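# Move the wooden block from the bench onto the cart

## Task

Pick the wooden block up from the bench and lay it flat on the cart's floor, at the end with the handle, next to the profiles. The drop flap must stay open, and anything already accomplished must still hold at the finish. To finish, release the block, pull away so that both grippers are empty and clear of the cart, and leave the robot upright, not leaning, touching nothing.

## Robot and tools

ROBOT. A Rainbow Robotics RB-Y1 in a physics simulator. It has a two-wheel differential base with two rear casters, a torso with a folding leg (ankle, knee, hip) plus pitch and yaw, a head with a camera, and left and right 7-joint arms, each ending in a parallel gripper with a wrist camera in a case that sticks out sideways. The base is 0.58 m wide, reaches 0.10 m in front of the wheel axle and 0.57 m behind it, and sweeps a 0.58 m radius when spinning in place. It cannot move sideways.

FRAMES. Base frame: origin on the floor midway between the drive wheels; x forward, y left, z up; metres. chest, left_hand and right_hand in results are in this frame. A hand point is the spot between the finger pads, 0.03 m back from the tips; fingers point along the hand's -z and close along its x. The odometry frame is where the base frame stood when the scene began; base_odometry gives x, y and heading (rad, left positive, -3.142 to 3.142) there, from wheel turns only, so slip and bumps corrupt it.

TOOL move. Optional arguments; everything except cameras and blocking forms the action. Allowed mixes: base and/or joints (optionally with min_time_s or contact_limits); target alone or with min_time_s; contact_limits alone. No action returns state plus images.
- base: one object for the whole base, a velocity command rather than a destination. x_m_s = forward speed in m/s (negative backs up), 0 or magnitude 0.005 to 0.4; turn_rad_s = rotation rate in rad/s, positive turns left, 0 or magnitude 0.02 to 1.509; for_s = how long to send it, 0.1 to 5 s. Omitted speeds are 0. Distance covered is roughly speed times for_s (or 0.4 x for_s squared, turns 0.5 x for_s squared, when too short to reach speed). Acceleration is 0.4 m/s2 (turns 0.5 rad/s2), so the base coasts up to 1 s (turns 3.1 s) after sending stops. If |x_m_s| + 0.27|turn_rad_s| exceeds 0.4 both are scaled down.
- joints: a single flat object covering both arms, torso, head and grippers, keyed by joint name; each value is an absolute target, radians for joints, metres of pad opening for grippers. Ranges: torso_squat_rad 0 to 1.2 (bigger lowers the chest); torso_shift_rad -0.3 to 0.6 (positive pushes hips forward); torso_pitch_rad -0.2 to 1.4 (positive bows forward); torso_yaw_rad -1.5 to 1.5 (positive left; raise both arms outward 0.2 rad or more first). Torso combos must hold: squat+shift <= 1.52; squat-shift+pitch <= 1.57; shift+0.5pitch-0.4squat <= 0.7; shift+0.3pitch-0.5squat <= 0.39. Arm joints per side: shoulder_pitch ±2.356 (negative swings forward/up); shoulder_roll left 0 to 3.141, right -3.141 to 0 (both lift outward); shoulder_yaw ±2.094; elbow -2.617 to 0.01 (negative bends); forearm_roll ±3.141; wrist_pitch -1.57 to 1.919; hand_roll ±2.705; gripper_m 0 to 0.1. head_pan_rad ±0.523 (positive left), head_tilt_rad -0.35 to 1.57 (positive looks down).
- target: moves one hand to an absolute pose. side is "left" or "right"; x, y, z are metres in the base frame for the hand point (-3 to 3); quat_wxyz is four numbers, w then x y z, in the same convention the hand lines print. It is converted once to joint angles, so the hand travels on a curved arc that can bulge over 0.1 m on long moves; break long moves into steps. It is checked only against the robot's own body.
- min_time_s: 0.1 to 8 s, the minimum duration for arm, head and torso motions.
- contact_limits: per gripper (left_gripper_m, right_gripper_m) current cap in mA, 200 to 672.5; lowers grip force and stays set until changed.
- cameras: list from head_camera, left_wrist_camera, right_wrist_camera, all. blocking: true (default) waits until everything rests; false returns in about 0.5 s.
To grasp, command an opening at least 0.005 m narrower than the object; the gripper then reads off_target or done, both fine.

OTHER TOOLS. wait(seconds 0 to 10, cameras) lets time pass and returns state, ending early when running moves settle. stop(cameras) brakes all running motion. zoom_image(camera, region [x0,y0,x1,y1] pixels from top-left, at most 504 by 504) enlarges part of the newest image. read_manual(section "licences") gives licence text only. finished_scene(scene) ends the scene; make no further call in that reply.

RESULTS. Status words: done, moving, reached (within 10 mm and 2 degrees), short (with the miss), refused (with reason), off_target (stopped away from target, maybe still pushing), stopped, not_followed (the arm-collision check withheld the command), time_out, contact_stop (torso only), limit_stop_at_<name> (self-collision guard), torque_fault, limit_stop_at_motor_heat. A refused call, or an uncommanded stop, cancels the reply's later move, wait and finished_scene calls. A contact_stop or time_out halts that joint's whole group (torso, or one arm). lidar_m lists 12 distances, 30-degree sectors starting straight ahead and going counter-clockwise, seen 0.23 m above the floor; "-" is nothing seen. motor_effort is wheel load in percent (positive forward); high effort at rest means pushing on something. wheel_motors_off = 1 after a stalled wheel shut them down for 2 s. Also reported: joint and external torques, wrist force/torque (uncalibrated, drifting), motor temperatures, on_its_own (uncommanded actions).

AVOID. Arms striking or squeezing each other, including gripping the other hand's fingers. Contact torque reaching a joint's load limit (torque fault, 10 s freeze). Motors overheating from long stretched or loaded holds. Driving into furniture, or the upper body catching on a table edge, which can tip the robot. Heavy loads far forward. Dropping the block, releasing it while moving, slamming or hard pushing. Keep the robot level with all wheels on the floor.

Each tool is called after "Call:" in YAML: its name, and indented under it one key for each argument.

## Session

Call:
move:

Scene clock: 0.00 s.
Joint torques (N m): no reading
External joint torques (N m): no reading
Motor temperatures (°C): left_arm=[31 28 32 36 35 33 38] | right_arm=[34 31 32 30 36 36 34]
Wrist force (N): no reading
Wrist torque (N m): no reading
Wrist force, peak (N): no reading
base_odometry: x=+0.000 y=+0.000 heading=+0.000
lidar_m: 0.65 0.68 1.56 4.82 1.63 1.14 1.08 1.13 1.47 3.50 0.97 0.70
base_status: not commanded
joint_positions: torso_squat_rad=+0.350 torso_shift_rad=+0.000 torso_pitch_rad=+0.000 torso_yaw_rad=+0.000 left_shoulder_pitch_rad=+0.049 left_shoulder_roll_rad=+0.015 left_shoulder_yaw_rad=+0.041 left_elbow_rad=-0.149 left_forearm_roll_rad=+0.010 left_wrist_pitch_rad=-0.019 left_hand_roll_rad=+0.045 left_gripper_m=+0.099 right_shoulder_pitch_rad=-0.033 right_shoulder_roll_rad=-0.038 right_shoulder_yaw_rad=+0.024 right_elbow_rad=-0.125 right_forearm_roll_rad=-0.047 right_wrist_pitch_rad=+0.032 right_hand_roll_rad=-0.022 right_gripper_m=+0.099 head_pan_rad=+0.000 head_tilt_rad=+0.400
joint_status: not commanded
wheel_motors_off: 0
motor_effort: left_wheel=+0 right_wheel=+0
chest: x=-0.2280 y=+0.0001 z=+1.2475 quat_wxyz=(+1.000, +0.000, +0.000, +0.000) (m; base frame)
left_hand: x=-0.1861 y=+0.2354 z=+0.5638 quat_wxyz=(+0.997, +0.009, -0.062, +0.055) (m; base frame)
right_hand: x=-0.1506 y=-0.2464 z=+0.5666 quat_wxyz=(+0.998, -0.015, -0.063, -0.016) (m; base frame)
pictures: head_camera, left_wrist_camera, right_wrist_camera

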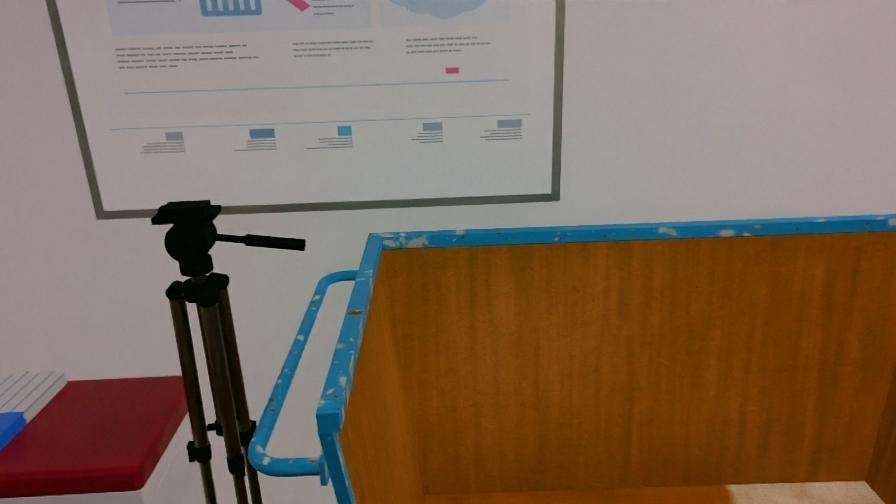

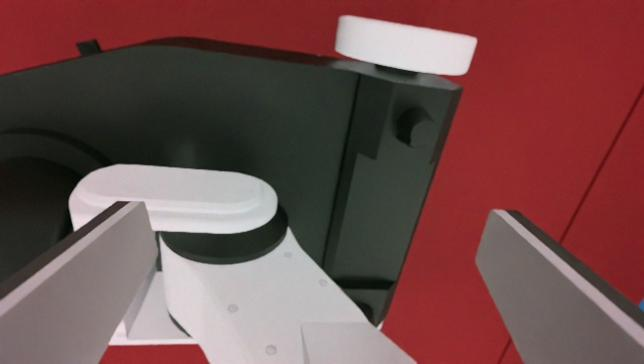

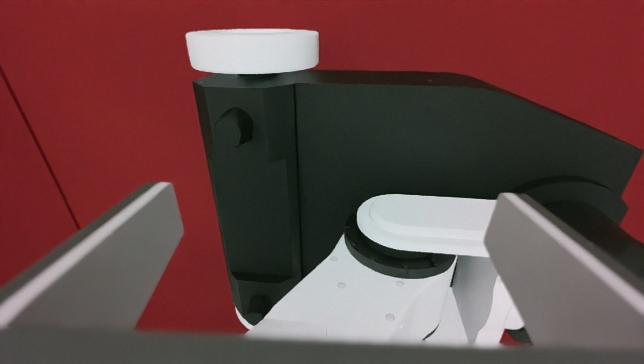

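Call:
move:
  joints: {"head_tilt_rad":0.9,"head_pan_rad":-0.3}
  cameras: ["head_camera"]

Call:
move:
  joints: {"head_tilt_rad":0.6,"head_pan_rad":-0.52}
  cameras: ["head_camera"]

Call:
move:
  joints: {"head_tilt_rad":0.6,"head_pan_rad":0.52}
  cameras: ["head_camera"]

Scene clock: 2.47 s.
Joint torques (N m): left_arm=[-0.92 -0.17 0.82 0.01 -0.03 -0.71 -0.03] | right_arm=[-2.05 -0.8 -0.49 0.03 -0.04 -0.31 0.04]
External joint torques (N m): left_arm=[-0.29 -0.83 0.78 0 -0.04 -0.35 -0.02] | right_arm=[0.2 0.69 -0.44 0.34 -0.08 -0.02 0.03]
Wrist force (N): left_arm=[-0.4 1.2 -7.5] | right_arm=[-1.9 0.6 -5.1]
Wrist torque (N m): left_arm=[-0.27 0.11 0.04] | right_arm=[-0.04 -0.10 -0.09]
Wrist force, peak (N): left_arm=[-0.2 1.9 -8.4] | right_arm=[-2.1 1.1 -5.4]
move: done
base_odometry: x=+0.000 y=+0.000 heading=+0.000
lidar_m: 0.65 0.69 1.56 4.84 1.63 1.15 1.07 1.11 1.47 3.50 0.98 0.70
base_status: not commanded
joint_positions: torso_squat_rad=+0.350 torso_shift_rad=+0.000 torso_pitch_rad=+0.000 torso_yaw_rad=+0.000 left_shoulder_pitch_rad=+0.049 left_shoulder_roll_rad=+0.015 left_shoulder_yaw_rad=+0.041 left_elbow_rad=-0.149 left_forearm_roll_rad=+0.010 left_wrist_pitch_rad=-0.019 left_hand_roll_rad=+0.045 left_gripper_m=+0.099 right_shoulder_pitch_rad=-0.033 right_shoulder_roll_rad=-0.038 right_shoulder_yaw_rad=+0.024 right_elbow_rad=-0.125 right_forearm_roll_rad=-0.047 right_wrist_pitch_rad=+0.032 right_hand_roll_rad=-0.022 right_gripper_m=+0.099 head_pan_rad=-0.300 head_tilt_rad=+0.900
joint_status: all done
wheel_motors_off: 0
motor_effort: left_wheel=+1(1) right_wheel=-1(3)
chest: x=-0.2280 y=+0.0001 z=+1.2475 quat_wxyz=(+1.000, +0.000, +0.000, +0.000) (m; base frame)
left_hand: x=-0.1861 y=+0.2354 z=+0.5638 quat_wxyz=(+0.997, +0.009, -0.062, +0.055) (m; base frame)
right_hand: x=-0.1506 y=-0.2464 z=+0.5666 quat_wxyz=(+0.998, -0.015, -0.063, -0.016) (m; base frame)
pictures: head_camera
camera_calibration:
head_camera: T_world_to_cam=[[-0.302528, -0.95265, -0.0305698, -0.0189388], [-0.705452, 0.245363, -0.664932, 0.8688], [0.640948, -0.179595, -0.746278, 1.15745], [0, 0, 0, 1]] pos_world=[-0.134699, -0.0233418, 1.44089]

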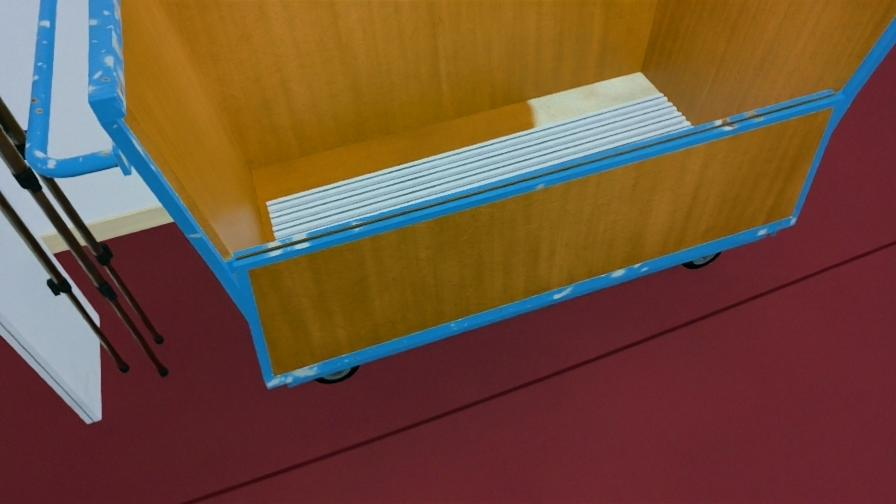

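Scene clock: 3.30 s.
Joint torques (N m): left_arm=[-0.83 -0.25 0.94 0.15 0 -0.52 -0.03] | right_arm=[-2.44 -0.62 -0.73 0.16 -0.07 -0.16 -0.12]
External joint torques (N m): left_arm=[-0.2 -0.92 0.9 0.14 0 -0.16 -0.02] | right_arm=[-0.19 0.87 -0.68 0.47 -0.11 0.13 -0.12]
Wrist force (N): left_arm=[-0.1 1.6 -7.6] | right_arm=[-1.4 0.7 -4.9]
Wrist torque (N m): left_arm=[-0.35 0.10 0.13] | right_arm=[-0.04 -0.01 -0.08]
Wrist force, peak (N): left_arm=[-0.2 1.4 -8.4] | right_arm=[-2.1 1.0 -5.5]
move: done
base_odometry: x=+0.000 y=+0.000 heading=+0.000
lidar_m: 0.64 0.68 1.55 4.82 1.62 1.14 1.07 1.12 1.47 3.52 0.98 0.70
base_status: not commanded
joint_positions: torso_squat_rad=+0.350 torso_shift_rad=+0.000 torso_pitch_rad=+0.000 torso_yaw_rad=+0.000 left_shoulder_pitch_rad=+0.049 left_shoulder_roll_rad=+0.015 left_shoulder_yaw_rad=+0.041 left_elbow_rad=-0.149 left_forearm_roll_rad=+0.010 left_wrist_pitch_rad=-0.019 left_hand_roll_rad=+0.045 left_gripper_m=+0.099 right_shoulder_pitch_rad=-0.033 right_shoulder_roll_rad=-0.038 right_shoulder_yaw_rad=+0.024 right_elbow_rad=-0.125 right_forearm_roll_rad=-0.047 right_wrist_pitch_rad=+0.032 right_hand_roll_rad=-0.022 right_gripper_m=+0.099 head_pan_rad=-0.520 head_tilt_rad=+0.600
joint_status: all done
wheel_motors_off: 0
motor_effort: left_wheel=+0(1) right_wheel=-1(2)
chest: x=-0.2280 y=+0.0001 z=+1.2475 quat_wxyz=(+1.000, +0.000, +0.000, +0.000) (m; base frame)
left_hand: x=-0.1861 y=+0.2354 z=+0.5638 quat_wxyz=(+0.997, +0.009, -0.062, +0.055) (m; base frame)
right_hand: x=-0.1506 y=-0.2464 z=+0.5666 quat_wxyz=(+0.998, -0.015, -0.063, -0.016) (m; base frame)
pictures: head_camera
camera_calibration:
head_camera: T_world_to_cam=[[-0.495067, -0.868285, -0.0314512, -0.0573267], [-0.435413, 0.279258, -0.855821, 1.20073], [0.75188, -0.409995, -0.516314, 0.847427], [0, 0, 0, 1]] pos_world=[-0.142731, -0.0376481, 1.46335]

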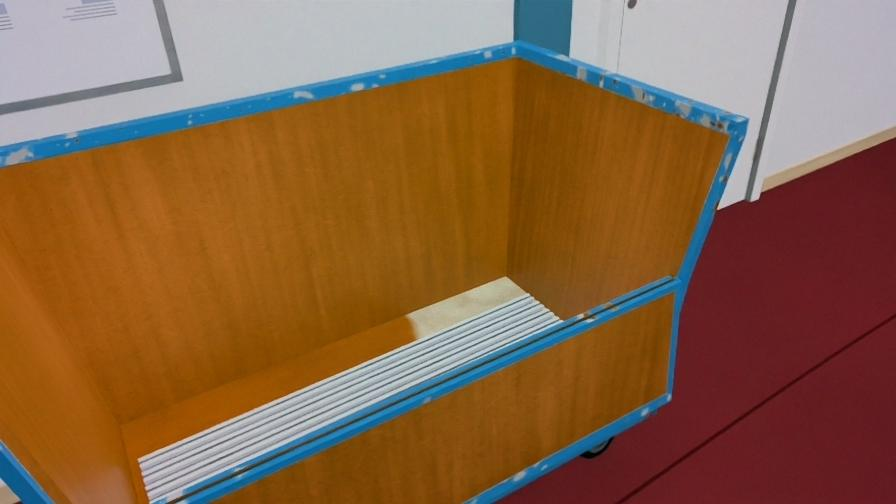

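Scene clock: 4.67 s.
Joint torques (N m): left_arm=[-0.85 -0.47 0.64 -0.05 -0.02 -0.54 -0.03] | right_arm=[-2.26 -0.87 -0.67 0.12 -0.18 -0.24 0.03]
External joint torques (N m): left_arm=[-0.22 -1.13 0.6 -0.07 -0.02 -0.18 -0.02] | right_arm=[0 0.62 -0.62 0.43 -0.21 0.05 0.02]
Wrist force (N): left_arm=[0.2 0.8 -8.0] | right_arm=[-1.9 0.6 -4.8]
Wrist torque (N m): left_arm=[-0.22 0.13 0.10] | right_arm=[-0.06 -0.05 -0.08]
Wrist force, peak (N): left_arm=[0.2 1.8 -8.5] | right_arm=[-1.6 1.5 -5.6]
move: done
base_odometry: x=+0.000 y=+0.000 heading=+0.000
lidar_m: 0.65 0.67 1.56 4.84 1.63 1.14 1.07 1.12 1.47 3.51 0.99 0.70
base_status: not commanded
joint_positions: torso_squat_rad=+0.350 torso_shift_rad=+0.000 torso_pitch_rad=+0.000 torso_yaw_rad=+0.000 left_shoulder_pitch_rad=+0.049 left_shoulder_roll_rad=+0.015 left_shoulder_yaw_rad=+0.041 left_elbow_rad=-0.149 left_forearm_roll_rad=+0.010 left_wrist_pitch_rad=-0.019 left_hand_roll_rad=+0.045 left_gripper_m=+0.099 right_shoulder_pitch_rad=-0.033 right_shoulder_roll_rad=-0.038 right_shoulder_yaw_rad=+0.024 right_elbow_rad=-0.125 right_forearm_roll_rad=-0.047 right_wrist_pitch_rad=+0.032 right_hand_roll_rad=-0.022 right_gripper_m=+0.099 head_pan_rad=+0.520 head_tilt_rad=+0.600
joint_status: all done
wheel_motors_off: 0
motor_effort: left_wheel=+0(1) right_wheel=-1(2)
chest: x=-0.2280 y=+0.0001 z=+1.2475 quat_wxyz=(+1.000, +0.000, +0.000, +0.000) (m; base frame)
left_hand: x=-0.1861 y=+0.2354 z=+0.5638 quat_wxyz=(+0.997, +0.009, -0.062, +0.055) (m; base frame)
right_hand: x=-0.1506 y=-0.2464 z=+0.5666 quat_wxyz=(+0.998, -0.015, -0.063, -0.016) (m; base frame)
pictures: head_camera
camera_calibration:
head_camera: T_world_to_cam=[[0.498214, -0.866483, -0.0314471, 0.147286], [-0.46132, -0.234194, -0.855767, 1.19539], [0.734143, 0.440863, -0.516405, 0.843793], [0, 0, 0, 1]] pos_world=[-0.141388, 0.0355768, 1.46335]

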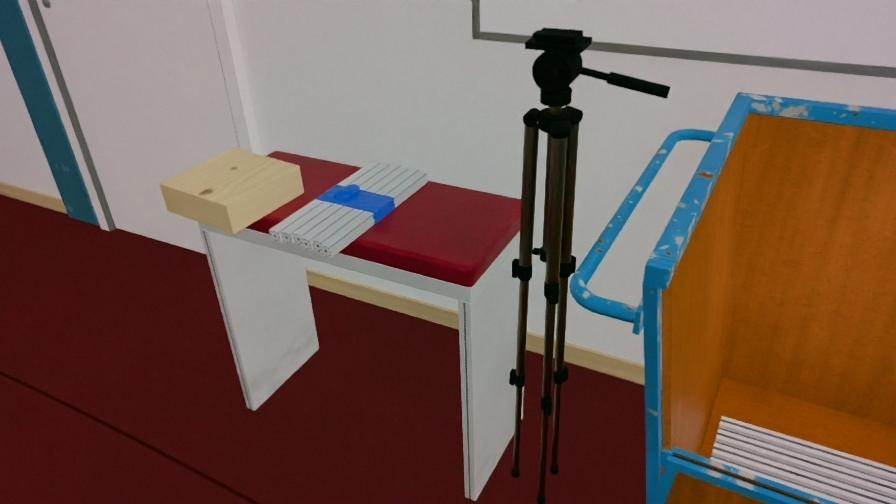

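Call:
move:
  base: {"x_m_s":0.2,"for_s":1.6}
  joints: {"head_tilt_rad":1.0,"head_pan_rad":0.0,"torso_pitch_rad":0.3}
  cameras: ["head_camera"]

Call:
move:
  joints: {"head_tilt_rad":1.0,"head_pan_rad":-0.5}
  cameras: ["head_camera"]

Scene clock: 30.27 s.
Joint torques (N m): left_arm=[6.9 -0.15 1.06 3.36 -0.05 -0.04 0.02] | right_arm=[6.06 -1.1 -0.43 3.49 -0.04 0.37 -0.12]
External joint torques (N m): left_arm=[-0.65 -0.92 0.94 0.15 -0.05 -0.28 0.01] | right_arm=[0.24 0.25 -0.27 0.78 -0.01 0.09 -0.11]
Wrist force (N): left_arm=[1.7 1.1 -7.7] | right_arm=[0.2 1.2 -5.5]
Wrist torque (N m): left_arm=[-0.32 0.21 0.07] | right_arm=[-0.08 0.08 -0.08]
Wrist force, peak (N): left_arm=[1.8 1.1 -8.3] | right_arm=[-1.8 1.2 -5.5]
move: done
base_odometry: x=+0.320 y=+0.000 heading=+0.000
lidar_m: 0.33 0.34 0.79 3.78 2.12 1.48 1.39 1.45 1.92 4.57 0.50 0.35
base_status: done (sent for 1.6 of 1.6 s)
joint_positions: torso_squat_rad=+0.350 torso_shift_rad=+0.000 torso_pitch_rad=+0.300 torso_yaw_rad=+0.000 left_shoulder_pitch_rad=+0.049 left_shoulder_roll_rad=+0.015 left_shoulder_yaw_rad=+0.041 left_elbow_rad=-0.149 left_forearm_roll_rad=+0.010 left_wrist_pitch_rad=-0.019 left_hand_roll_rad=+0.045 left_gripper_m=+0.099 right_shoulder_pitch_rad=-0.033 right_shoulder_roll_rad=-0.038 right_shoulder_yaw_rad=+0.024 right_elbow_rad=-0.125 right_forearm_roll_rad=-0.047 right_wrist_pitch_rad=+0.032 right_hand_roll_rad=-0.022 right_gripper_m=+0.099 head_pan_rad=+0.000 head_tilt_rad=+1.000
joint_status: all done
wheel_motors_off: 0
motor_effort: left_wheel=+0(56) right_wheel=+1(29)
chest: x=-0.1365 y=+0.0001 z=+1.2337 quat_wxyz=(+0.989, +0.000, +0.149, +0.000) (m; base frame)
left_hand: x=-0.2986 y=+0.2354 z=+0.5682 quat_wxyz=(+0.995, +0.017, +0.088, +0.053) (m; base frame)
right_hand: x=-0.2637 y=-0.2464 z=+0.5603 quat_wxyz=(+0.996, -0.018, +0.087, -0.014) (m; base frame)
pictures: head_camera
camera_calibration:
head_camera: T_world_to_cam=[[-0.018842, -0.999504, -0.0252289, 0.0339305], [-0.946509, 0.0259614, -0.32163, 0.45444], [0.322126, 0.0178192, -0.946529, 1.30572], [0, 0, 0, 1]] pos_world=[0.0101635, -0.00115112, 1.38292]

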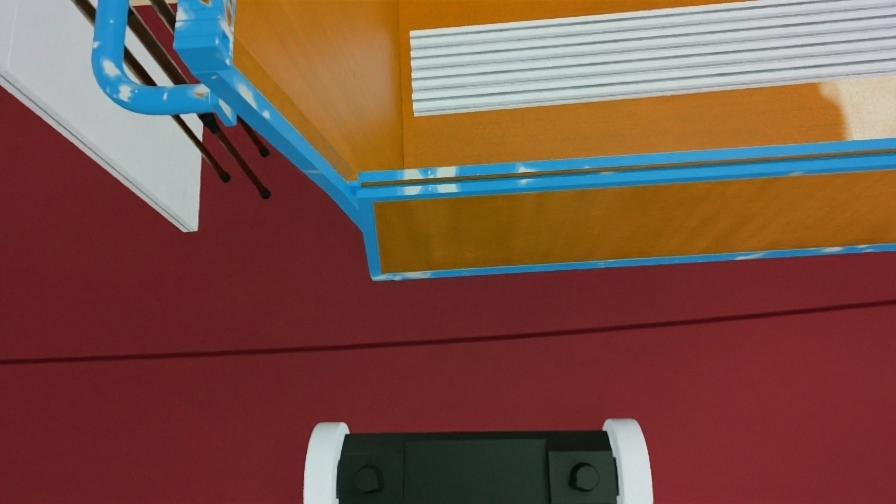

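Scene clock: 31.27 s.
Joint torques (N m): left_arm=[6.84 -0.32 0.5 3.38 -0.14 0.05 0.05] | right_arm=[6.48 -0.85 -0.36 3.45 -0.09 0.45 0.03]
External joint torques (N m): left_arm=[-0.7 -1.08 0.38 0.17 -0.14 -0.19 0.04] | right_arm=[0.66 0.5 -0.2 0.74 -0.06 0.17 0.04]
Wrist force (N): left_arm=[1.5 0.1 -7.1] | right_arm=[0.1 1.3 -5.3]
Wrist torque (N m): left_arm=[-0.18 0.21 0.06] | right_arm=[-0.11 0.05 -0.08]
Wrist force, peak (N): left_arm=[2.4 0.8 -8.0] | right_arm=[0.1 1.2 -5.4]
move: done
base_odometry: x=+0.320 y=+0.000 heading=+0.000
lidar_m: 0.32 0.34 0.79 3.78 2.11 1.46 1.40 1.45 1.91 4.55 0.51 0.35
base_status: not commanded
joint_positions: torso_squat_rad=+0.350 torso_shift_rad=+0.000 torso_pitch_rad=+0.300 torso_yaw_rad=+0.000 left_shoulder_pitch_rad=+0.049 left_shoulder_roll_rad=+0.015 left_shoulder_yaw_rad=+0.041 left_elbow_rad=-0.149 left_forearm_roll_rad=+0.010 left_wrist_pitch_rad=-0.019 left_hand_roll_rad=+0.045 left_gripper_m=+0.099 right_shoulder_pitch_rad=-0.033 right_shoulder_roll_rad=-0.038 right_shoulder_yaw_rad=+0.024 right_elbow_rad=-0.125 right_forearm_roll_rad=-0.047 right_wrist_pitch_rad=+0.032 right_hand_roll_rad=-0.022 right_gripper_m=+0.099 head_pan_rad=-0.500 head_tilt_rad=+1.000
joint_status: all done
wheel_motors_off: 0
motor_effort: left_wheel=+0(1) right_wheel=+0(2)
chest: x=-0.1365 y=+0.0001 z=+1.2337 quat_wxyz=(+0.989, +0.000, +0.149, +0.000) (m; base frame)
left_hand: x=-0.2986 y=+0.2354 z=+0.5682 quat_wxyz=(+0.995, +0.017, +0.088, +0.053) (m; base frame)
right_hand: x=-0.2637 y=-0.2464 z=+0.5603 quat_wxyz=(+0.996, -0.018, +0.087, -0.014) (m; base frame)
pictures: head_camera
camera_calibration:
head_camera: T_world_to_cam=[[-0.475417, -0.872079, 0.116001, -0.192216], [-0.839948, 0.410724, -0.354674, 0.507242], [0.261659, -0.266053, -0.927766, 1.27581], [0, 0, 0, 1]] pos_world=[0.000845869, -0.0365307, 1.38586]

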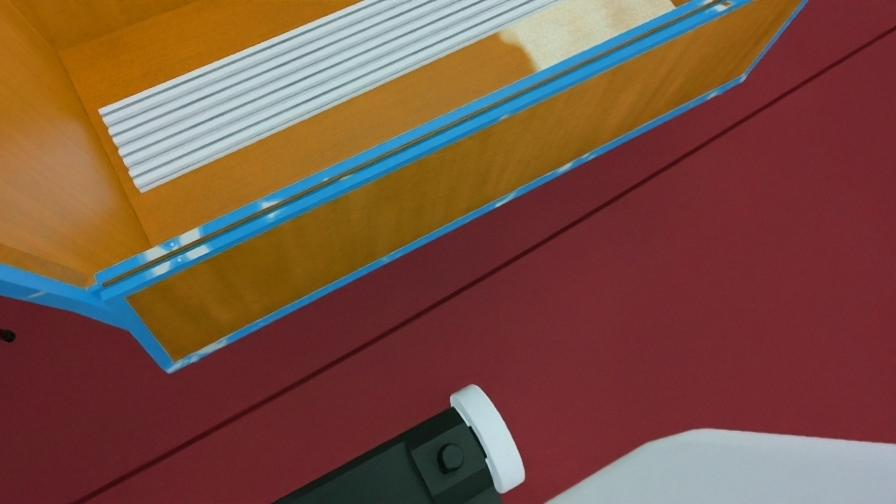

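Call:
move:
  base: {"x_m_s":-0.25,"for_s":1.7}
  joints: {"head_tilt_rad":0.7,"head_pan_rad":0.5,"torso_pitch_rad":0.0}

Call:
move:
  base: {"turn_rad_s":0.5,"for_s":2.79}
  joints: {"head_pan_rad":-0.5}
  cameras: ["head_camera"]

Scene clock: 43.27 s.
Joint torques (N m): left_arm=[-1.41 -0.37 0.72 -0.08 -0.13 -0.63 -0.03] | right_arm=[-2.18 -1.08 -0.88 0.03 -0.05 -0.13 -0.06]
External joint torques (N m): left_arm=[-0.78 -1.03 0.68 -0.1 -0.13 -0.28 -0.02] | right_arm=[0.07 0.41 -0.83 0.34 -0.09 0.16 -0.06]
Wrist force (N): left_arm=[-0.3 1.2 -7.4] | right_arm=[-1.9 1.1 -5.1]
Wrist torque (N m): left_arm=[-0.28 0.14 0.09] | right_arm=[-0.10 -0.08 -0.10]
Wrist force, peak (N): left_arm=[2.4 1.0 -8.2] | right_arm=[-1.1 1.4 -5.6]
move: done
base_odometry: x=-0.105 y=+0.000 heading=+0.000
lidar_m: 0.75 1.11 1.60 4.79 1.46 1.02 0.98 1.01 1.33 3.19 1.14 0.80
base_status: done (sent for 1.7 of 1.7 s)
joint_positions: torso_squat_rad=+0.350 torso_shift_rad=+0.000 torso_pitch_rad=+0.000 torso_yaw_rad=+0.000 left_shoulder_pitch_rad=+0.049 left_shoulder_roll_rad=+0.015 left_shoulder_yaw_rad=+0.041 left_elbow_rad=-0.149 left_forearm_roll_rad=+0.010 left_wrist_pitch_rad=-0.019 left_hand_roll_rad=+0.045 left_gripper_m=+0.099 right_shoulder_pitch_rad=-0.033 right_shoulder_roll_rad=-0.038 right_shoulder_yaw_rad=+0.024 right_elbow_rad=-0.125 right_forearm_roll_rad=-0.047 right_wrist_pitch_rad=+0.032 right_hand_roll_rad=-0.022 right_gripper_m=+0.099 head_pan_rad=+0.500 head_tilt_rad=+0.700
joint_status: all done
wheel_motors_off: 0
motor_effort: left_wheel=-8(25) right_wheel=-3(26)
chest: x=-0.2281 y=+0.0001 z=+1.2475 quat_wxyz=(+1.000, +0.000, +0.000, +0.000) (m; base frame)
left_hand: x=-0.1862 y=+0.2354 z=+0.5638 quat_wxyz=(+0.997, +0.009, -0.062, +0.055) (m; base frame)
right_hand: x=-0.1506 y=-0.2464 z=+0.5666 quat_wxyz=(+0.998, -0.015, -0.063, -0.016) (m; base frame)
pictures: none

Scene clock: 47.40 s.
Joint torques (N m): left_arm=[-1.2 -0.22 0.65 0.07 0.04 -0.59 -0.03] | right_arm=[-2.02 -0.78 -0.57 -0.09 -0.16 -0.16 0.03]
External joint torques (N m): left_arm=[-0.57 -0.89 0.61 0.05 0.03 -0.24 -0.03] | right_arm=[0.24 0.71 -0.52 0.22 -0.2 0.13 0.02]
Wrist force (N): left_arm=[0.7 1.4 -7.9] | right_arm=[-1.9 1.0 -5.0]
Wrist torque (N m): left_arm=[-0.27 0.23 0.06] | right_arm=[-0.10 -0.08 -0.12]
Wrist force, peak (N): left_arm=[-0.6 1.3 -8.6] | right_arm=[-1.7 0.7 -5.6]
move: done
base_odometry: x=-0.105 y=+0.000 heading=+1.399
lidar_m: 3.48 1.83 1.10 0.97 0.97 1.15 2.13 3.02 0.89 0.76 0.77 1.61
base_status: done (sent for 2.8 of 2.8 s)
joint_positions: torso_squat_rad=+0.350 torso_shift_rad=+0.000 torso_pitch_rad=+0.000 torso_yaw_rad=+0.000 left_shoulder_pitch_rad=+0.049 left_shoulder_roll_rad=+0.015 left_shoulder_yaw_rad=+0.041 left_elbow_rad=-0.149 left_forearm_roll_rad=+0.010 left_wrist_pitch_rad=-0.019 left_hand_roll_rad=+0.045 left_gripper_m=+0.099 right_shoulder_pitch_rad=-0.033 right_shoulder_roll_rad=-0.038 right_shoulder_yaw_rad=+0.024 right_elbow_rad=-0.125 right_forearm_roll_rad=-0.047 right_wrist_pitch_rad=+0.032 right_hand_roll_rad=-0.022 right_gripper_m=+0.099 head_pan_rad=-0.500 head_tilt_rad=+0.700
joint_status: all done
wheel_motors_off: 0
motor_effort: left_wheel=+5(48) right_wheel=+18(39)
chest: x=-0.2280 y=+0.0001 z=+1.2475 quat_wxyz=(+1.000, +0.000, +0.000, +0.000) (m; base frame)
left_hand: x=-0.1862 y=+0.2354 z=+0.5639 quat_wxyz=(+0.997, +0.009, -0.062, +0.055) (m; base frame)
right_hand: x=-0.1506 y=-0.2464 z=+0.5666 quat_wxyz=(+0.998, -0.015, -0.063, -0.016) (m; base frame)
pictures: head_camera
camera_calibration:
head_camera: T_world_to_cam=[[-0.480281, -0.876546, -0.0315812, -0.0541199], [-0.513602, 0.310238, -0.799978, 1.10379], [0.711015, -0.367995, -0.599197, 0.958987], [0, 0, 0, 1]] pos_world=[-0.140939, -0.036974, 1.45592]

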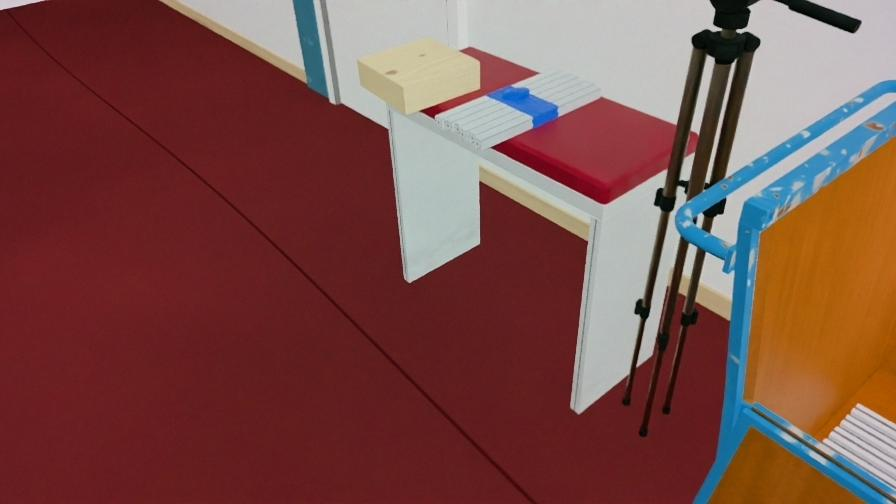

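Call:
move:
  base: {"x_m_s":0.4,"for_s":4.0}
  joints: {"head_pan_rad":-0.52,"head_tilt_rad":0.75}

Call:
move:
  base: {"turn_rad_s":-0.6,"for_s":2.5}
  joints: {"head_pan_rad":-0.3}
  cameras: ["head_camera"]

Scene clock: 53.57 s.
Joint torques (N m): left_arm=[-0.2 -0.57 0.66 0.13 -0.04 -0.57 -0.03] | right_arm=[-1.81 -0.6 -1.09 0.26 -0.15 -0.21 -0.03]
External joint torques (N m): left_arm=[0.42 -1.23 0.62 0.11 -0.04 -0.21 -0.03] | right_arm=[0.44 0.9 -1.05 0.57 -0.19 0.08 -0.03]
Wrist force (N): left_arm=[0.0 0.3 -7.5] | right_arm=[-1.8 0.9 -4.6]
Wrist torque (N m): left_arm=[-0.21 0.14 0.08] | right_arm=[-0.09 -0.07 -0.10]
Wrist force, peak (N): left_arm=[0.7 2.0 -8.2] | right_arm=[-2.5 1.4 -5.4]
move: done
base_odometry: x=+0.167 y=+1.577 heading=+1.398
lidar_m: 2.72 2.48 1.48 1.31 1.32 1.56 2.88 1.20 1.17 0.69 1.20 1.46
base_status: done (sent for 4 of 4 s)
joint_positions: torso_squat_rad=+0.350 torso_shift_rad=+0.000 torso_pitch_rad=+0.000 torso_yaw_rad=+0.000 left_shoulder_pitch_rad=+0.049 left_shoulder_roll_rad=+0.015 left_shoulder_yaw_rad=+0.041 left_elbow_rad=-0.149 left_forearm_roll_rad=+0.010 left_wrist_pitch_rad=-0.019 left_hand_roll_rad=+0.045 left_gripper_m=+0.099 right_shoulder_pitch_rad=-0.033 right_shoulder_roll_rad=-0.038 right_shoulder_yaw_rad=+0.024 right_elbow_rad=-0.125 right_forearm_roll_rad=-0.047 right_wrist_pitch_rad=+0.032 right_hand_roll_rad=-0.022 right_gripper_m=+0.099 head_pan_rad=-0.520 head_tilt_rad=+0.750
joint_status: all done
wheel_motors_off: 0
motor_effort: left_wheel=-8(47) right_wheel=+11(53)
chest: x=-0.2280 y=+0.0001 z=+1.2475 quat_wxyz=(+1.000, +0.000, +0.000, +0.000) (m; base frame)
left_hand: x=-0.1860 y=+0.2354 z=+0.5639 quat_wxyz=(+0.997, +0.009, -0.062, +0.055) (m; base frame)
right_hand: x=-0.1505 y=-0.2464 z=+0.5666 quat_wxyz=(+0.998, -0.015, -0.062, -0.016) (m; base frame)
pictures: none

Scene clock: 57.60 s.
Joint torques (N m): left_arm=[-0.41 -0.23 0.35 -0.03 -0.06 -0.61 -0.09] | right_arm=[-2.08 -0.9 -0.44 0.02 -0.12 -0.22 0.06]
External joint torques (N m): left_arm=[0.22 -0.88 0.31 -0.05 -0.06 -0.25 -0.09] | right_arm=[0.18 0.6 -0.39 0.33 -0.16 0.07 0.06]
Wrist force (N): left_arm=[0.2 1.0 -8.0] | right_arm=[-2.0 0.6 -4.8]
Wrist torque (N m): left_arm=[-0.26 0.17 0.05] | right_arm=[-0.06 -0.06 -0.07]
Wrist force, peak (N): left_arm=[0.1 2.0 -8.4] | right_arm=[-2.2 1.2 -5.5]
move: done
base_odometry: x=+0.167 y=+1.576 heading=-0.101
lidar_m: 0.68 1.22 1.53 3.08 2.26 1.45 1.32 1.34 1.65 3.28 1.16 1.20
base_status: done (sent for 2.5 of 2.5 s)
joint_positions: torso_squat_rad=+0.350 torso_shift_rad=+0.000 torso_pitch_rad=+0.000 torso_yaw_rad=+0.000 left_shoulder_pitch_rad=+0.049 left_shoulder_roll_rad=+0.015 left_shoulder_yaw_rad=+0.041 left_elbow_rad=-0.149 left_forearm_roll_rad=+0.010 left_wrist_pitch_rad=-0.019 left_hand_roll_rad=+0.045 left_gripper_m=+0.099 right_shoulder_pitch_rad=-0.033 right_shoulder_roll_rad=-0.038 right_shoulder_yaw_rad=+0.024 right_elbow_rad=-0.125 right_forearm_roll_rad=-0.047 right_wrist_pitch_rad=+0.032 right_hand_roll_rad=-0.022 right_gripper_m=+0.099 head_pan_rad=-0.300 head_tilt_rad=+0.750
joint_status: all done
wheel_motors_off: 0
motor_effort: left_wheel=+18(42) right_wheel=+5(49)
chest: x=-0.2280 y=+0.0001 z=+1.2475 quat_wxyz=(+1.000, +0.000, +0.000, +0.000) (m; base frame)
left_hand: x=-0.1861 y=+0.2354 z=+0.5639 quat_wxyz=(+0.997, +0.009, -0.062, +0.055) (m; base frame)
right_hand: x=-0.1505 y=-0.2464 z=+0.5666 quat_wxyz=(+0.998, -0.015, -0.063, -0.016) (m; base frame)
pictures: head_camera
camera_calibration:
head_camera: T_world_to_cam=[[-0.298099, -0.954019, -0.0313785, -0.0168238], [-0.602549, 0.213568, -0.768975, 1.04064], [0.740319, -0.210324, -0.638508, 1.02194], [0, 0, 0, 1]] pos_world=[-0.134542, -0.0233593, 1.45221]

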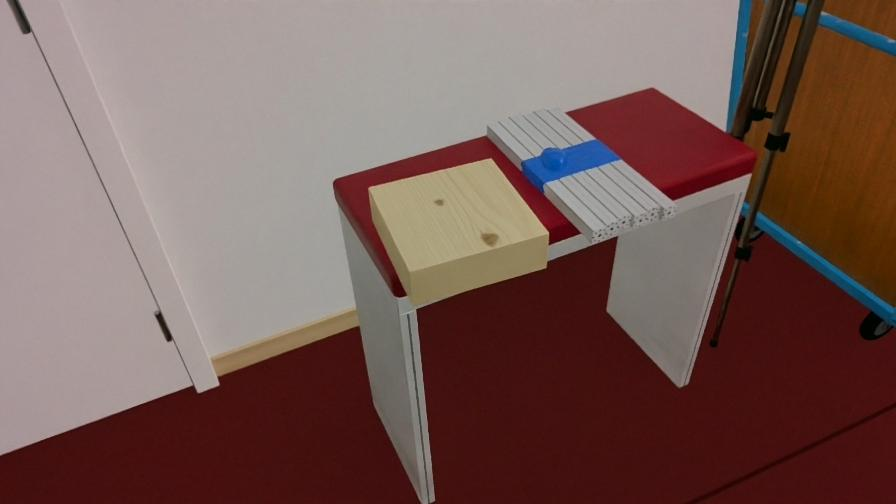

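Call:
move:
  joints: {"torso_squat_rad":0.95,"right_shoulder_pitch_rad":0.33,"right_shoulder_roll_rad":-0.2,"right_elbow_rad":-1.57,"right_wrist_pitch_rad":-0.3,"right_shoulder_yaw_rad":0,"right_forearm_roll_rad":0,"right_hand_roll_rad":0}
  base: {"x_m_s":0.2,"for_s":1.65}
  cameras: ["all"]

Scene clock: 77.57 s.
Joint torques (N m): left_arm=[-0.34 -0.03 0.41 0.12 -0.05 -0.57 0.07] | right_arm=[-3.31 -4.67 -3.39 -9.99 0.14 -1.88 0.14]
External joint torques (N m): left_arm=[0.29 -0.7 0.36 0.1 -0.05 -0.21 0.08] | right_arm=[1.26 -0.39 -0.88 -0.89 0.04 -0.03 0.1]
Wrist force (N): left_arm=[0.0 1.1 -7.8] | right_arm=[-7.0 1.7 0.8]
Wrist torque (N m): left_arm=[-0.27 0.16 0.09] | right_arm=[-0.20 -0.40 -0.14]
Wrist force, peak (N): left_arm=[0.6 1.2 -8.5] | right_arm=[-7.6 2.0 1.0]
move: done
base_odometry: x=+0.499 y=+1.543 heading=-0.102
lidar_m: 0.46 0.89 1.14 2.27 2.83 1.81 1.66 1.67 2.05 1.37 0.97 0.36
base_status: done (sent for 1.67 of 1.67 s)
joint_positions: torso_squat_rad=+0.950 torso_shift_rad=+0.000 torso_pitch_rad=+0.000 torso_yaw_rad=+0.000 left_shoulder_pitch_rad=+0.049 left_shoulder_roll_rad=+0.015 left_shoulder_yaw_rad=+0.041 left_elbow_rad=-0.149 left_forearm_roll_rad=+0.010 left_wrist_pitch_rad=-0.019 left_hand_roll_rad=+0.045 left_gripper_m=+0.099 right_shoulder_pitch_rad=+0.330 right_shoulder_roll_rad=-0.200 right_shoulder_yaw_rad=+0.000 right_elbow_rad=-1.570 right_forearm_roll_rad=+0.000 right_wrist_pitch_rad=-0.300 right_hand_roll_rad=+0.000 right_gripper_m=+0.099 head_pan_rad=-0.300 head_tilt_rad=+0.750
joint_status: all done
wheel_motors_off: 0
motor_effort: left_wheel=-10(47) right_wheel=+12(49)
chest: x=-0.2281 y=+0.0001 z=+0.9971 quat_wxyz=(+1.000, +0.000, +0.000, +0.000) (m; base frame)
left_hand: x=-0.1860 y=+0.2354 z=+0.3135 quat_wxyz=(+0.997, +0.009, -0.062, +0.055) (m; base frame)
right_hand: x=+0.1754 y=-0.3192 z=+0.7004 quat_wxyz=(+0.711, -0.091, -0.695, +0.055) (m; base frame)
pictures: head_camera, left_wrist_camera, right_wrist_camera
camera_calibration:
head_camera: T_world_to_cam=[[-0.298109, -0.954014, -0.0314416, -0.0247314], [-0.602431, 0.213593, -0.769061, 0.848164], [0.74041, -0.210322, -0.638402, 0.861995], [0, 0, 0, 1]] pos_world=[-0.134642, -0.0234593, 1.20181]
left_wrist_camera: T_world_to_cam=[[0.984039, 0.135486, 0.115377, 0.114429], [0.0698304, -0.890331, 0.449927, 0.110541], [0.163682, -0.434688, -0.885581, 0.482811], [0, 0, 0, 1]] pos_world=[-0.199349, 0.292786, 0.36463]
right_wrist_camera: T_world_to_cam=[[-0.00208152, -0.23434, -0.972152, 0.605208], [-0.46552, 0.86062, -0.206458, 0.528024], [0.885035, 0.452126, -0.110881, 0.138905], [0, 0, 0, 1]] pos_world=[0.124129, -0.375406, 0.712772]

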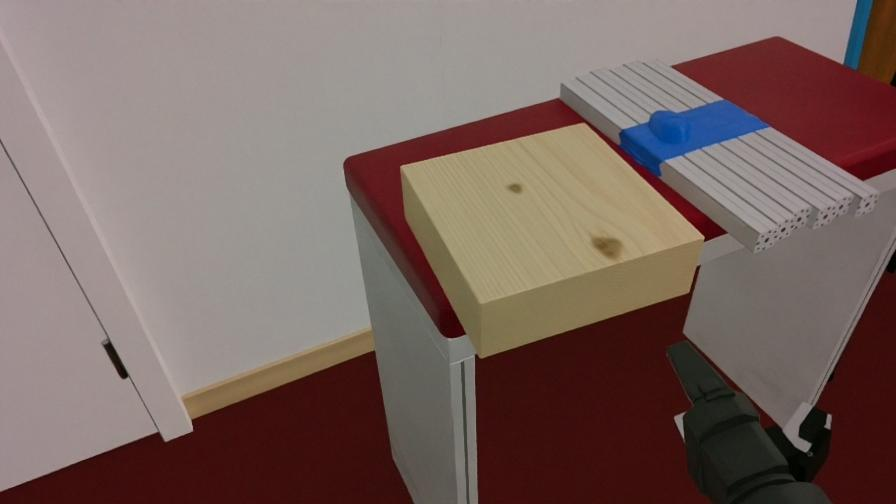

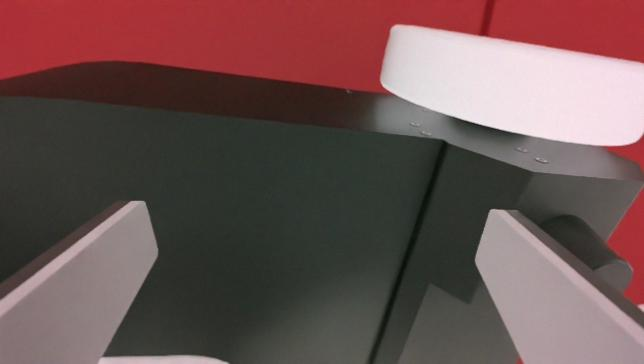

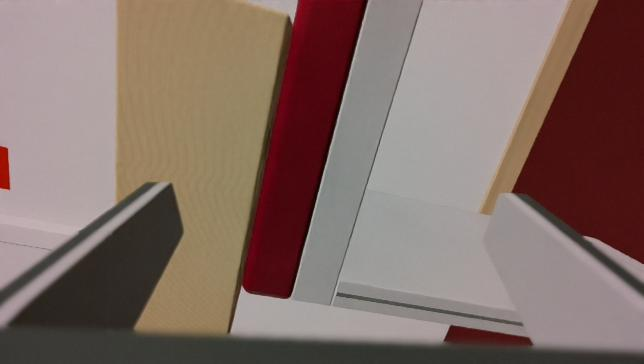

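Call:
move:
  target: {"side":"right","x":0.19,"y":-0.283,"z":0.757,"quat_wxyz":[0.707,0.0124,-0.707,0.0124]}
  cameras: ["head_camera","right_wrist_camera"]

Scene clock: 86.63 s.
Joint torques (N m): left_arm=[-0.76 -0.11 0.99 0.23 -0.13 -0.53 -0.02] | right_arm=[-3.95 -4.19 -2.33 -10.44 0.05 -2.11 0.2]
External joint torques (N m): left_arm=[-0.13 -0.78 0.95 0.21 -0.13 -0.18 -0.01] | right_arm=[0.99 -0.15 0.6 -0.83 -0.14 -0.23 0.15]
Wrist force (N): left_arm=[-0.3 1.4 -7.2] | right_arm=[-7.2 0.8 1.1]
Wrist torque (N m): left_arm=[-0.33 0.10 0.10] | right_arm=[-0.21 -0.41 0.05]
Wrist force, peak (N): left_arm=[0.8 1.4 -8.8] | right_arm=[-8.3 1.4 1.1]
move: done
base_odometry: x=+0.499 y=+1.543 heading=-0.102
lidar_m: 0.45 0.89 1.13 2.29 2.82 1.81 1.64 1.67 2.05 1.37 0.96 0.35
base_status: not commanded
joint_positions: torso_squat_rad=+0.950 torso_shift_rad=+0.000 torso_pitch_rad=+0.000 torso_yaw_rad=+0.000 left_shoulder_pitch_rad=+0.049 left_shoulder_roll_rad=+0.015 left_shoulder_yaw_rad=+0.041 left_elbow_rad=-0.149 left_forearm_roll_rad=+0.010 left_wrist_pitch_rad=-0.019 left_hand_roll_rad=+0.045 left_gripper_m=+0.099 right_shoulder_pitch_rad=+0.344 right_shoulder_roll_rad=-0.262 right_shoulder_yaw_rad=+0.077 right_elbow_rad=-1.806 right_forearm_roll_rad=-0.085 right_wrist_pitch_rad=-0.120 right_hand_roll_rad=-0.157 right_gripper_m=+0.099 head_pan_rad=-0.300 head_tilt_rad=+0.750
joint_status: all done
wheel_motors_off: 0
motor_effort: left_wheel=-10(12) right_wheel=+12(14)
chest: x=-0.2280 y=+0.0001 z=+0.9971 quat_wxyz=(+1.000, +0.000, +0.000, +0.000) (m; base frame)
left_hand: x=-0.1860 y=+0.2354 z=+0.3135 quat_wxyz=(+0.997, +0.009, -0.062, +0.055) (m; base frame)
right_hand: x=+0.1897 y=-0.2827 z=+0.7571 quat_wxyz=(+0.706, +0.012, -0.708, +0.012) (m; base frame)
right_hand_status: reached (checked arc, planned for 0.6 s): 0 mm and 0.2 deg off.
pictures: head_camera, right_wrist_camera
camera_calibration:
head_camera: T_world_to_cam=[[-0.298091, -0.95402, -0.0314201, -0.0247552], [-0.60244, 0.213566, -0.769062, 0.848164], [0.740411, -0.210322, -0.638401, 0.861995], [0, 0, 0, 1]] pos_world=[-0.134642, -0.0234593, 1.20181]
right_wrist_camera: T_world_to_cam=[[0.0313747, -0.0282447, -0.999109, 0.741278], [-0.536087, 0.843183, -0.0406713, 0.397942], [0.84358, 0.536885, 0.011313, 0.0553043], [0, 0, 0, 1]] pos_world=[0.14342, -0.344292, 0.756176]

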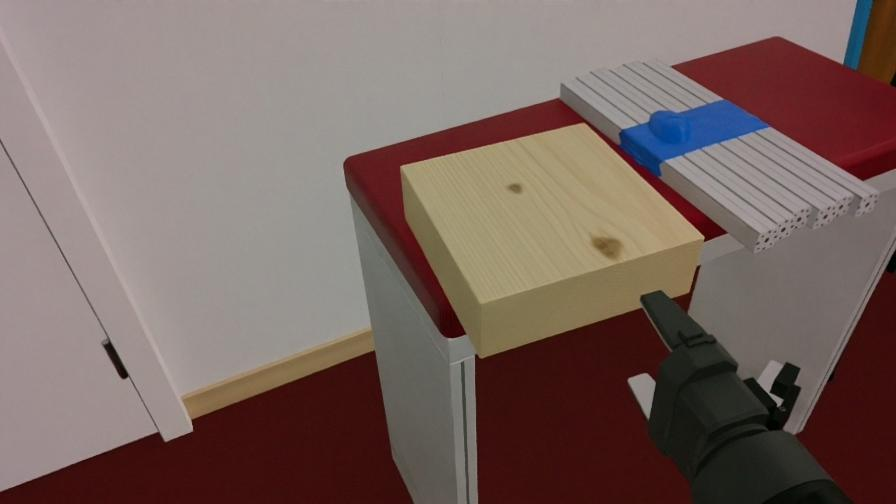

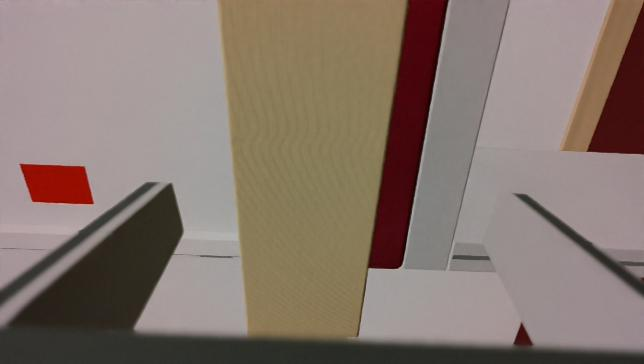

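Call:
move:
  target: {"side":"right","x":0.215,"y":-0.275,"z":0.767,"quat_wxyz":[0.707,0.0124,-0.707,0.0124]}
  cameras: ["head_camera","right_wrist_camera"]

Scene clock: 92.40 s.
Joint torques (N m): left_arm=[-1.05 -0.15 0.6 0.09 -0.09 -0.55 0.01] | right_arm=[-6.23 -2.66 -4.21 -10.28 0.08 -2.11 0.18]
External joint torques (N m): left_arm=[-0.42 -0.81 0.56 0.07 -0.09 -0.2 0.01] | right_arm=[0.16 1.12 -1.47 -0.51 -0.14 -0.23 0.13]
Wrist force (N): left_arm=[-0.1 2.1 -7.3] | right_arm=[-7.1 0.6 1.1]
Wrist torque (N m): left_arm=[-0.40 0.09 0.08] | right_arm=[-0.18 -0.38 -0.14]
Wrist force, peak (N): left_arm=[-0.1 1.4 -8.4] | right_arm=[-8.4 1.1 1.4]
move: done
base_odometry: x=+0.499 y=+1.543 heading=-0.102
lidar_m: 0.46 0.89 1.11 2.29 2.82 1.80 1.65 1.67 2.06 1.37 0.98 0.35
base_status: not commanded
joint_positions: torso_squat_rad=+0.950 torso_shift_rad=+0.000 torso_pitch_rad=+0.000 torso_yaw_rad=+0.000 left_shoulder_pitch_rad=+0.049 left_shoulder_roll_rad=+0.015 left_shoulder_yaw_rad=+0.041 left_elbow_rad=-0.149 left_forearm_roll_rad=+0.010 left_wrist_pitch_rad=-0.019 left_hand_roll_rad=+0.045 left_gripper_m=+0.099 right_shoulder_pitch_rad=+0.264 right_shoulder_roll_rad=-0.241 right_shoulder_yaw_rad=+0.069 right_elbow_rad=-1.791 right_forearm_roll_rad=-0.079 right_wrist_pitch_rad=-0.050 right_hand_roll_rad=-0.147 right_gripper_m=+0.099 head_pan_rad=-0.300 head_tilt_rad=+0.750
joint_status: all done
wheel_motors_off: 0
motor_effort: left_wheel=-12(13) right_wheel=+11(15)
chest: x=-0.2280 y=+0.0001 z=+0.9971 quat_wxyz=(+1.000, +0.000, +0.000, +0.000) (m; base frame)
left_hand: x=-0.1861 y=+0.2354 z=+0.3135 quat_wxyz=(+0.997, +0.009, -0.062, +0.055) (m; base frame)
right_hand: x=+0.2150 y=-0.2749 z=+0.7670 quat_wxyz=(+0.707, +0.013, -0.707, +0.013) (m; base frame)
right_hand_status: reached (checked arc, planned for 0.3 s): 0 mm and 0.0 deg off.
pictures: head_camera, right_wrist_camera
camera_calibration:
head_camera: T_world_to_cam=[[-0.298094, -0.954019, -0.0314231, -0.0246565], [-0.602438, 0.213569, -0.769062, 0.848143], [0.740411, -0.210322, -0.638402, 0.862016], [0, 0, 0, 1]] pos_world=[-0.134642, -0.0233593, 1.20181]
right_wrist_camera: T_world_to_cam=[[0.0272083, -0.0281224, -0.999234, 0.751618], [-0.536847, 0.842808, -0.0383378, 0.403542], [0.843241, 0.537479, 0.00783399, 0.032592], [0, 0, 0, 1]] pos_world=[0.168707, -0.336489, 0.766258]

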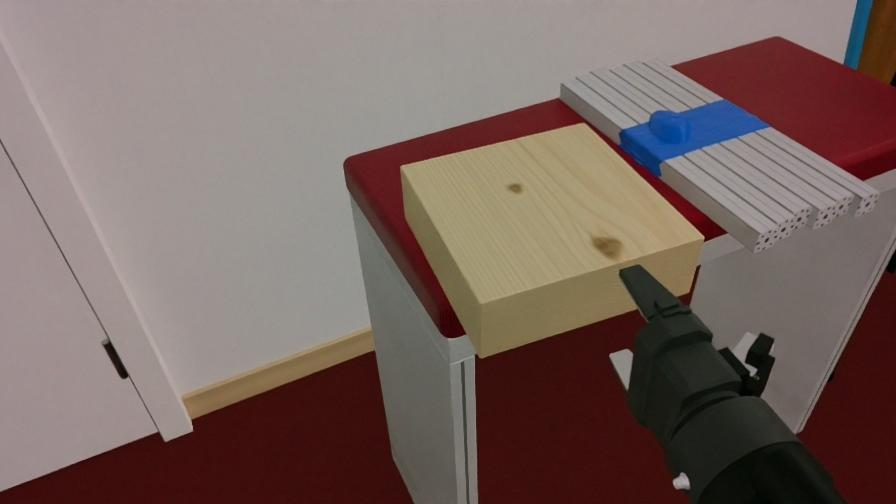

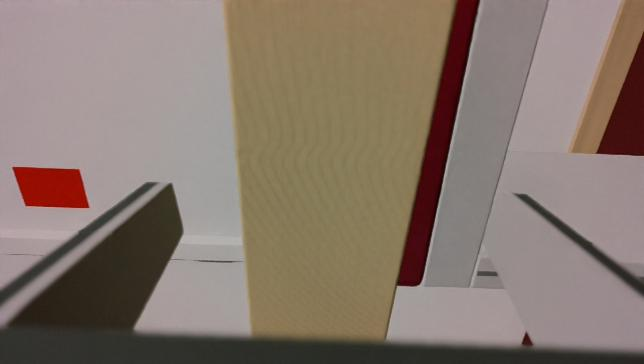

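Call:
move:
  target: {"side":"right","x":0.26,"y":-0.275,"z":0.770,"quat_wxyz":[0.707,0.0124,-0.707,0.0124]}

Call:
move:
  target: {"side":"right","x":0.30,"y":-0.275,"z":0.770,"quat_wxyz":[0.707,0.0124,-0.707,0.0124]}
  cameras: ["head_camera","right_wrist_camera"]

Scene clock: 96.20 s.
Joint torques (N m): left_arm=[-0.89 -0.26 0.95 0.16 -0.14 -0.52 -0.2] | right_arm=[-9.22 -3.29 -4.34 -10.56 0.04 -1.89 0.12]
External joint torques (N m): left_arm=[-0.26 -0.92 0.91 0.15 -0.15 -0.17 -0.19] | right_arm=[-0.12 0.92 -1.59 -0.76 -0.19 -0.01 0.07]
Wrist force (N): left_arm=[0.4 1.1 -7.1] | right_arm=[-7.2 0.9 0.8]
Wrist torque (N m): left_arm=[-0.31 0.16 0.07] | right_arm=[-0.19 -0.38 0.06]
Wrist force, peak (N): left_arm=[0.3 1.4 -8.5] | right_arm=[-8.4 1.4 1.8]
move: done
base_odometry: x=+0.499 y=+1.543 heading=-0.102
lidar_m: 0.46 0.89 1.12 2.29 2.83 1.82 1.65 1.68 2.04 1.38 0.98 0.35
base_status: not commanded
joint_positions: torso_squat_rad=+0.950 torso_shift_rad=+0.000 torso_pitch_rad=+0.000 torso_yaw_rad=+0.000 left_shoulder_pitch_rad=+0.049 left_shoulder_roll_rad=+0.015 left_shoulder_yaw_rad=+0.041 left_elbow_rad=-0.149 left_forearm_roll_rad=+0.010 left_wrist_pitch_rad=-0.019 left_hand_roll_rad=+0.045 left_gripper_m=+0.099 right_shoulder_pitch_rad=+0.105 right_shoulder_roll_rad=-0.237 right_shoulder_yaw_rad=+0.048 right_elbow_rad=-1.658 right_forearm_roll_rad=-0.082 right_wrist_pitch_rad=-0.025 right_hand_roll_rad=-0.150 right_gripper_m=+0.099 head_pan_rad=-0.300 head_tilt_rad=+0.750
joint_status: all done
wheel_motors_off: 0
motor_effort: left_wheel=-11(14) right_wheel=+11(15)
chest: x=-0.2280 y=+0.0001 z=+0.9971 quat_wxyz=(+1.000, +0.000, +0.000, +0.000) (m; base frame)
left_hand: x=-0.1861 y=+0.2354 z=+0.3135 quat_wxyz=(+0.997, +0.009, -0.062, +0.055) (m; base frame)
right_hand: x=+0.2597 y=-0.2748 z=+0.7701 quat_wxyz=(+0.707, +0.012, -0.707, +0.012) (m; base frame)
right_hand_status: reached (checked arc, planned for 0.5 s): 0 mm and 0.0 deg off.
pictures: none

Scene clock: 97.03 s.
Joint torques (N m): left_arm=[-0.82 -0.11 0.72 0.19 -0.01 -0.59 -0.01] | right_arm=[-11.78 -3.71 -4.11 -10.53 0.01 -2.05 -0.06]
External joint torques (N m): left_arm=[-0.2 -0.77 0.68 0.17 -0.02 -0.23 0] | right_arm=[-0.22 1.06 -1.39 -0.76 -0.21 -0.17 -0.1]
Wrist force (N): left_arm=[0.1 1.1 -7.8] | right_arm=[-7.0 0.5 1.1]
Wrist torque (N m): left_arm=[-0.30 0.12 0.06] | right_arm=[-0.15 -0.39 0.02]
Wrist force, peak (N): left_arm=[-0.2 1.4 -8.4] | right_arm=[-8.4 0.2 1.5]
move: done
base_odometry: x=+0.499 y=+1.543 heading=-0.102
lidar_m: 0.46 0.88 1.12 2.28 2.84 1.81 1.65 1.68 2.04 1.37 0.97 0.35
base_status: not commanded
joint_positions: torso_squat_rad=+0.950 torso_shift_rad=+0.000 torso_pitch_rad=+0.000 torso_yaw_rad=+0.000 left_shoulder_pitch_rad=+0.049 left_shoulder_roll_rad=+0.015 left_shoulder_yaw_rad=+0.041 left_elbow_rad=-0.149 left_forearm_roll_rad=+0.010 left_wrist_pitch_rad=-0.019 left_hand_roll_rad=+0.045 left_gripper_m=+0.099 right_shoulder_pitch_rad=-0.042 right_shoulder_roll_rad=-0.237 right_shoulder_yaw_rad=+0.033 right_elbow_rad=-1.500 right_forearm_roll_rad=-0.085 right_wrist_pitch_rad=-0.037 right_hand_roll_rad=-0.153 right_gripper_m=+0.099 head_pan_rad=-0.300 head_tilt_rad=+0.750
joint_status: all done
wheel_motors_off: 0
motor_effort: left_wheel=-11(12) right_wheel=+11(13)
chest: x=-0.2280 y=+0.0001 z=+0.9971 quat_wxyz=(+1.000, +0.000, +0.000, +0.000) (m; base frame)
left_hand: x=-0.1861 y=+0.2354 z=+0.3135 quat_wxyz=(+0.997, +0.009, -0.062, +0.055) (m; base frame)
right_hand: x=+0.2997 y=-0.2749 z=+0.7701 quat_wxyz=(+0.707, +0.012, -0.707, +0.012) (m; base frame)
right_hand_status: reached (checked arc, planned for 0.5 s): 0 mm and 0.1 deg off.
pictures: head_camera, right_wrist_camera
camera_calibration:
head_camera: T_world_to_cam=[[-0.298096, -0.954019, -0.0314194, -0.0247268], [-0.602495, 0.213584, -0.769013, 0.848159], [0.740364, -0.21031, -0.63846, 0.861985], [0, 0, 0, 1]] pos_world=[-0.134542, -0.0234593, 1.20181]
right_wrist_camera: T_world_to_cam=[[0.0262228, -0.0282722, -0.999256, 0.752723], [-0.536513, 0.843039, -0.0379317, 0.448847], [0.843484, 0.537109, 0.0069384, -0.0382102], [0, 0, 0, 1]] pos_world=[0.253304, -0.336591, 0.769454]

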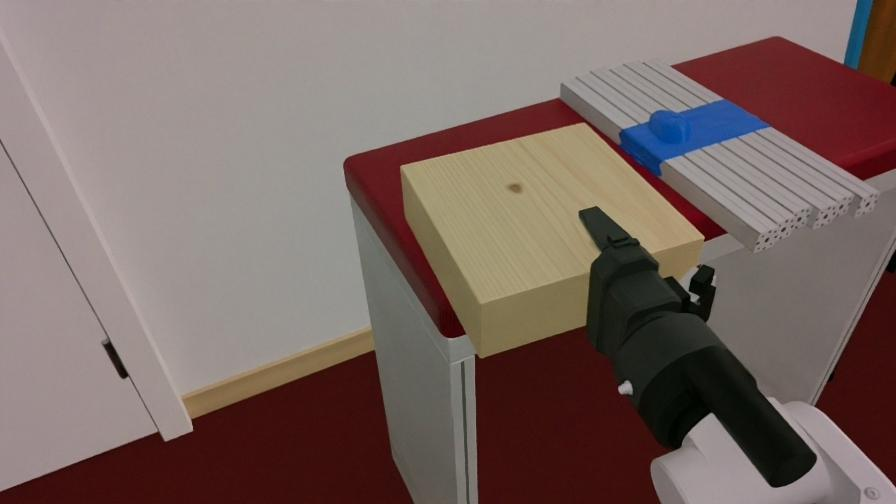

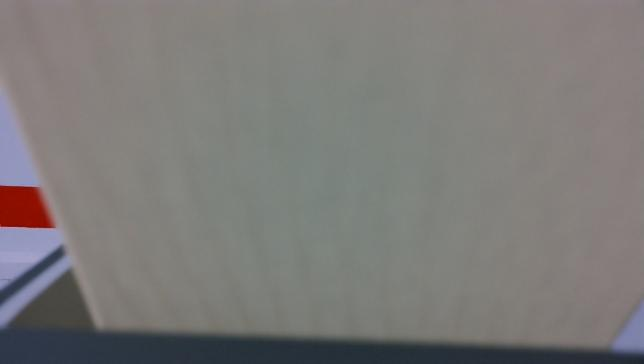

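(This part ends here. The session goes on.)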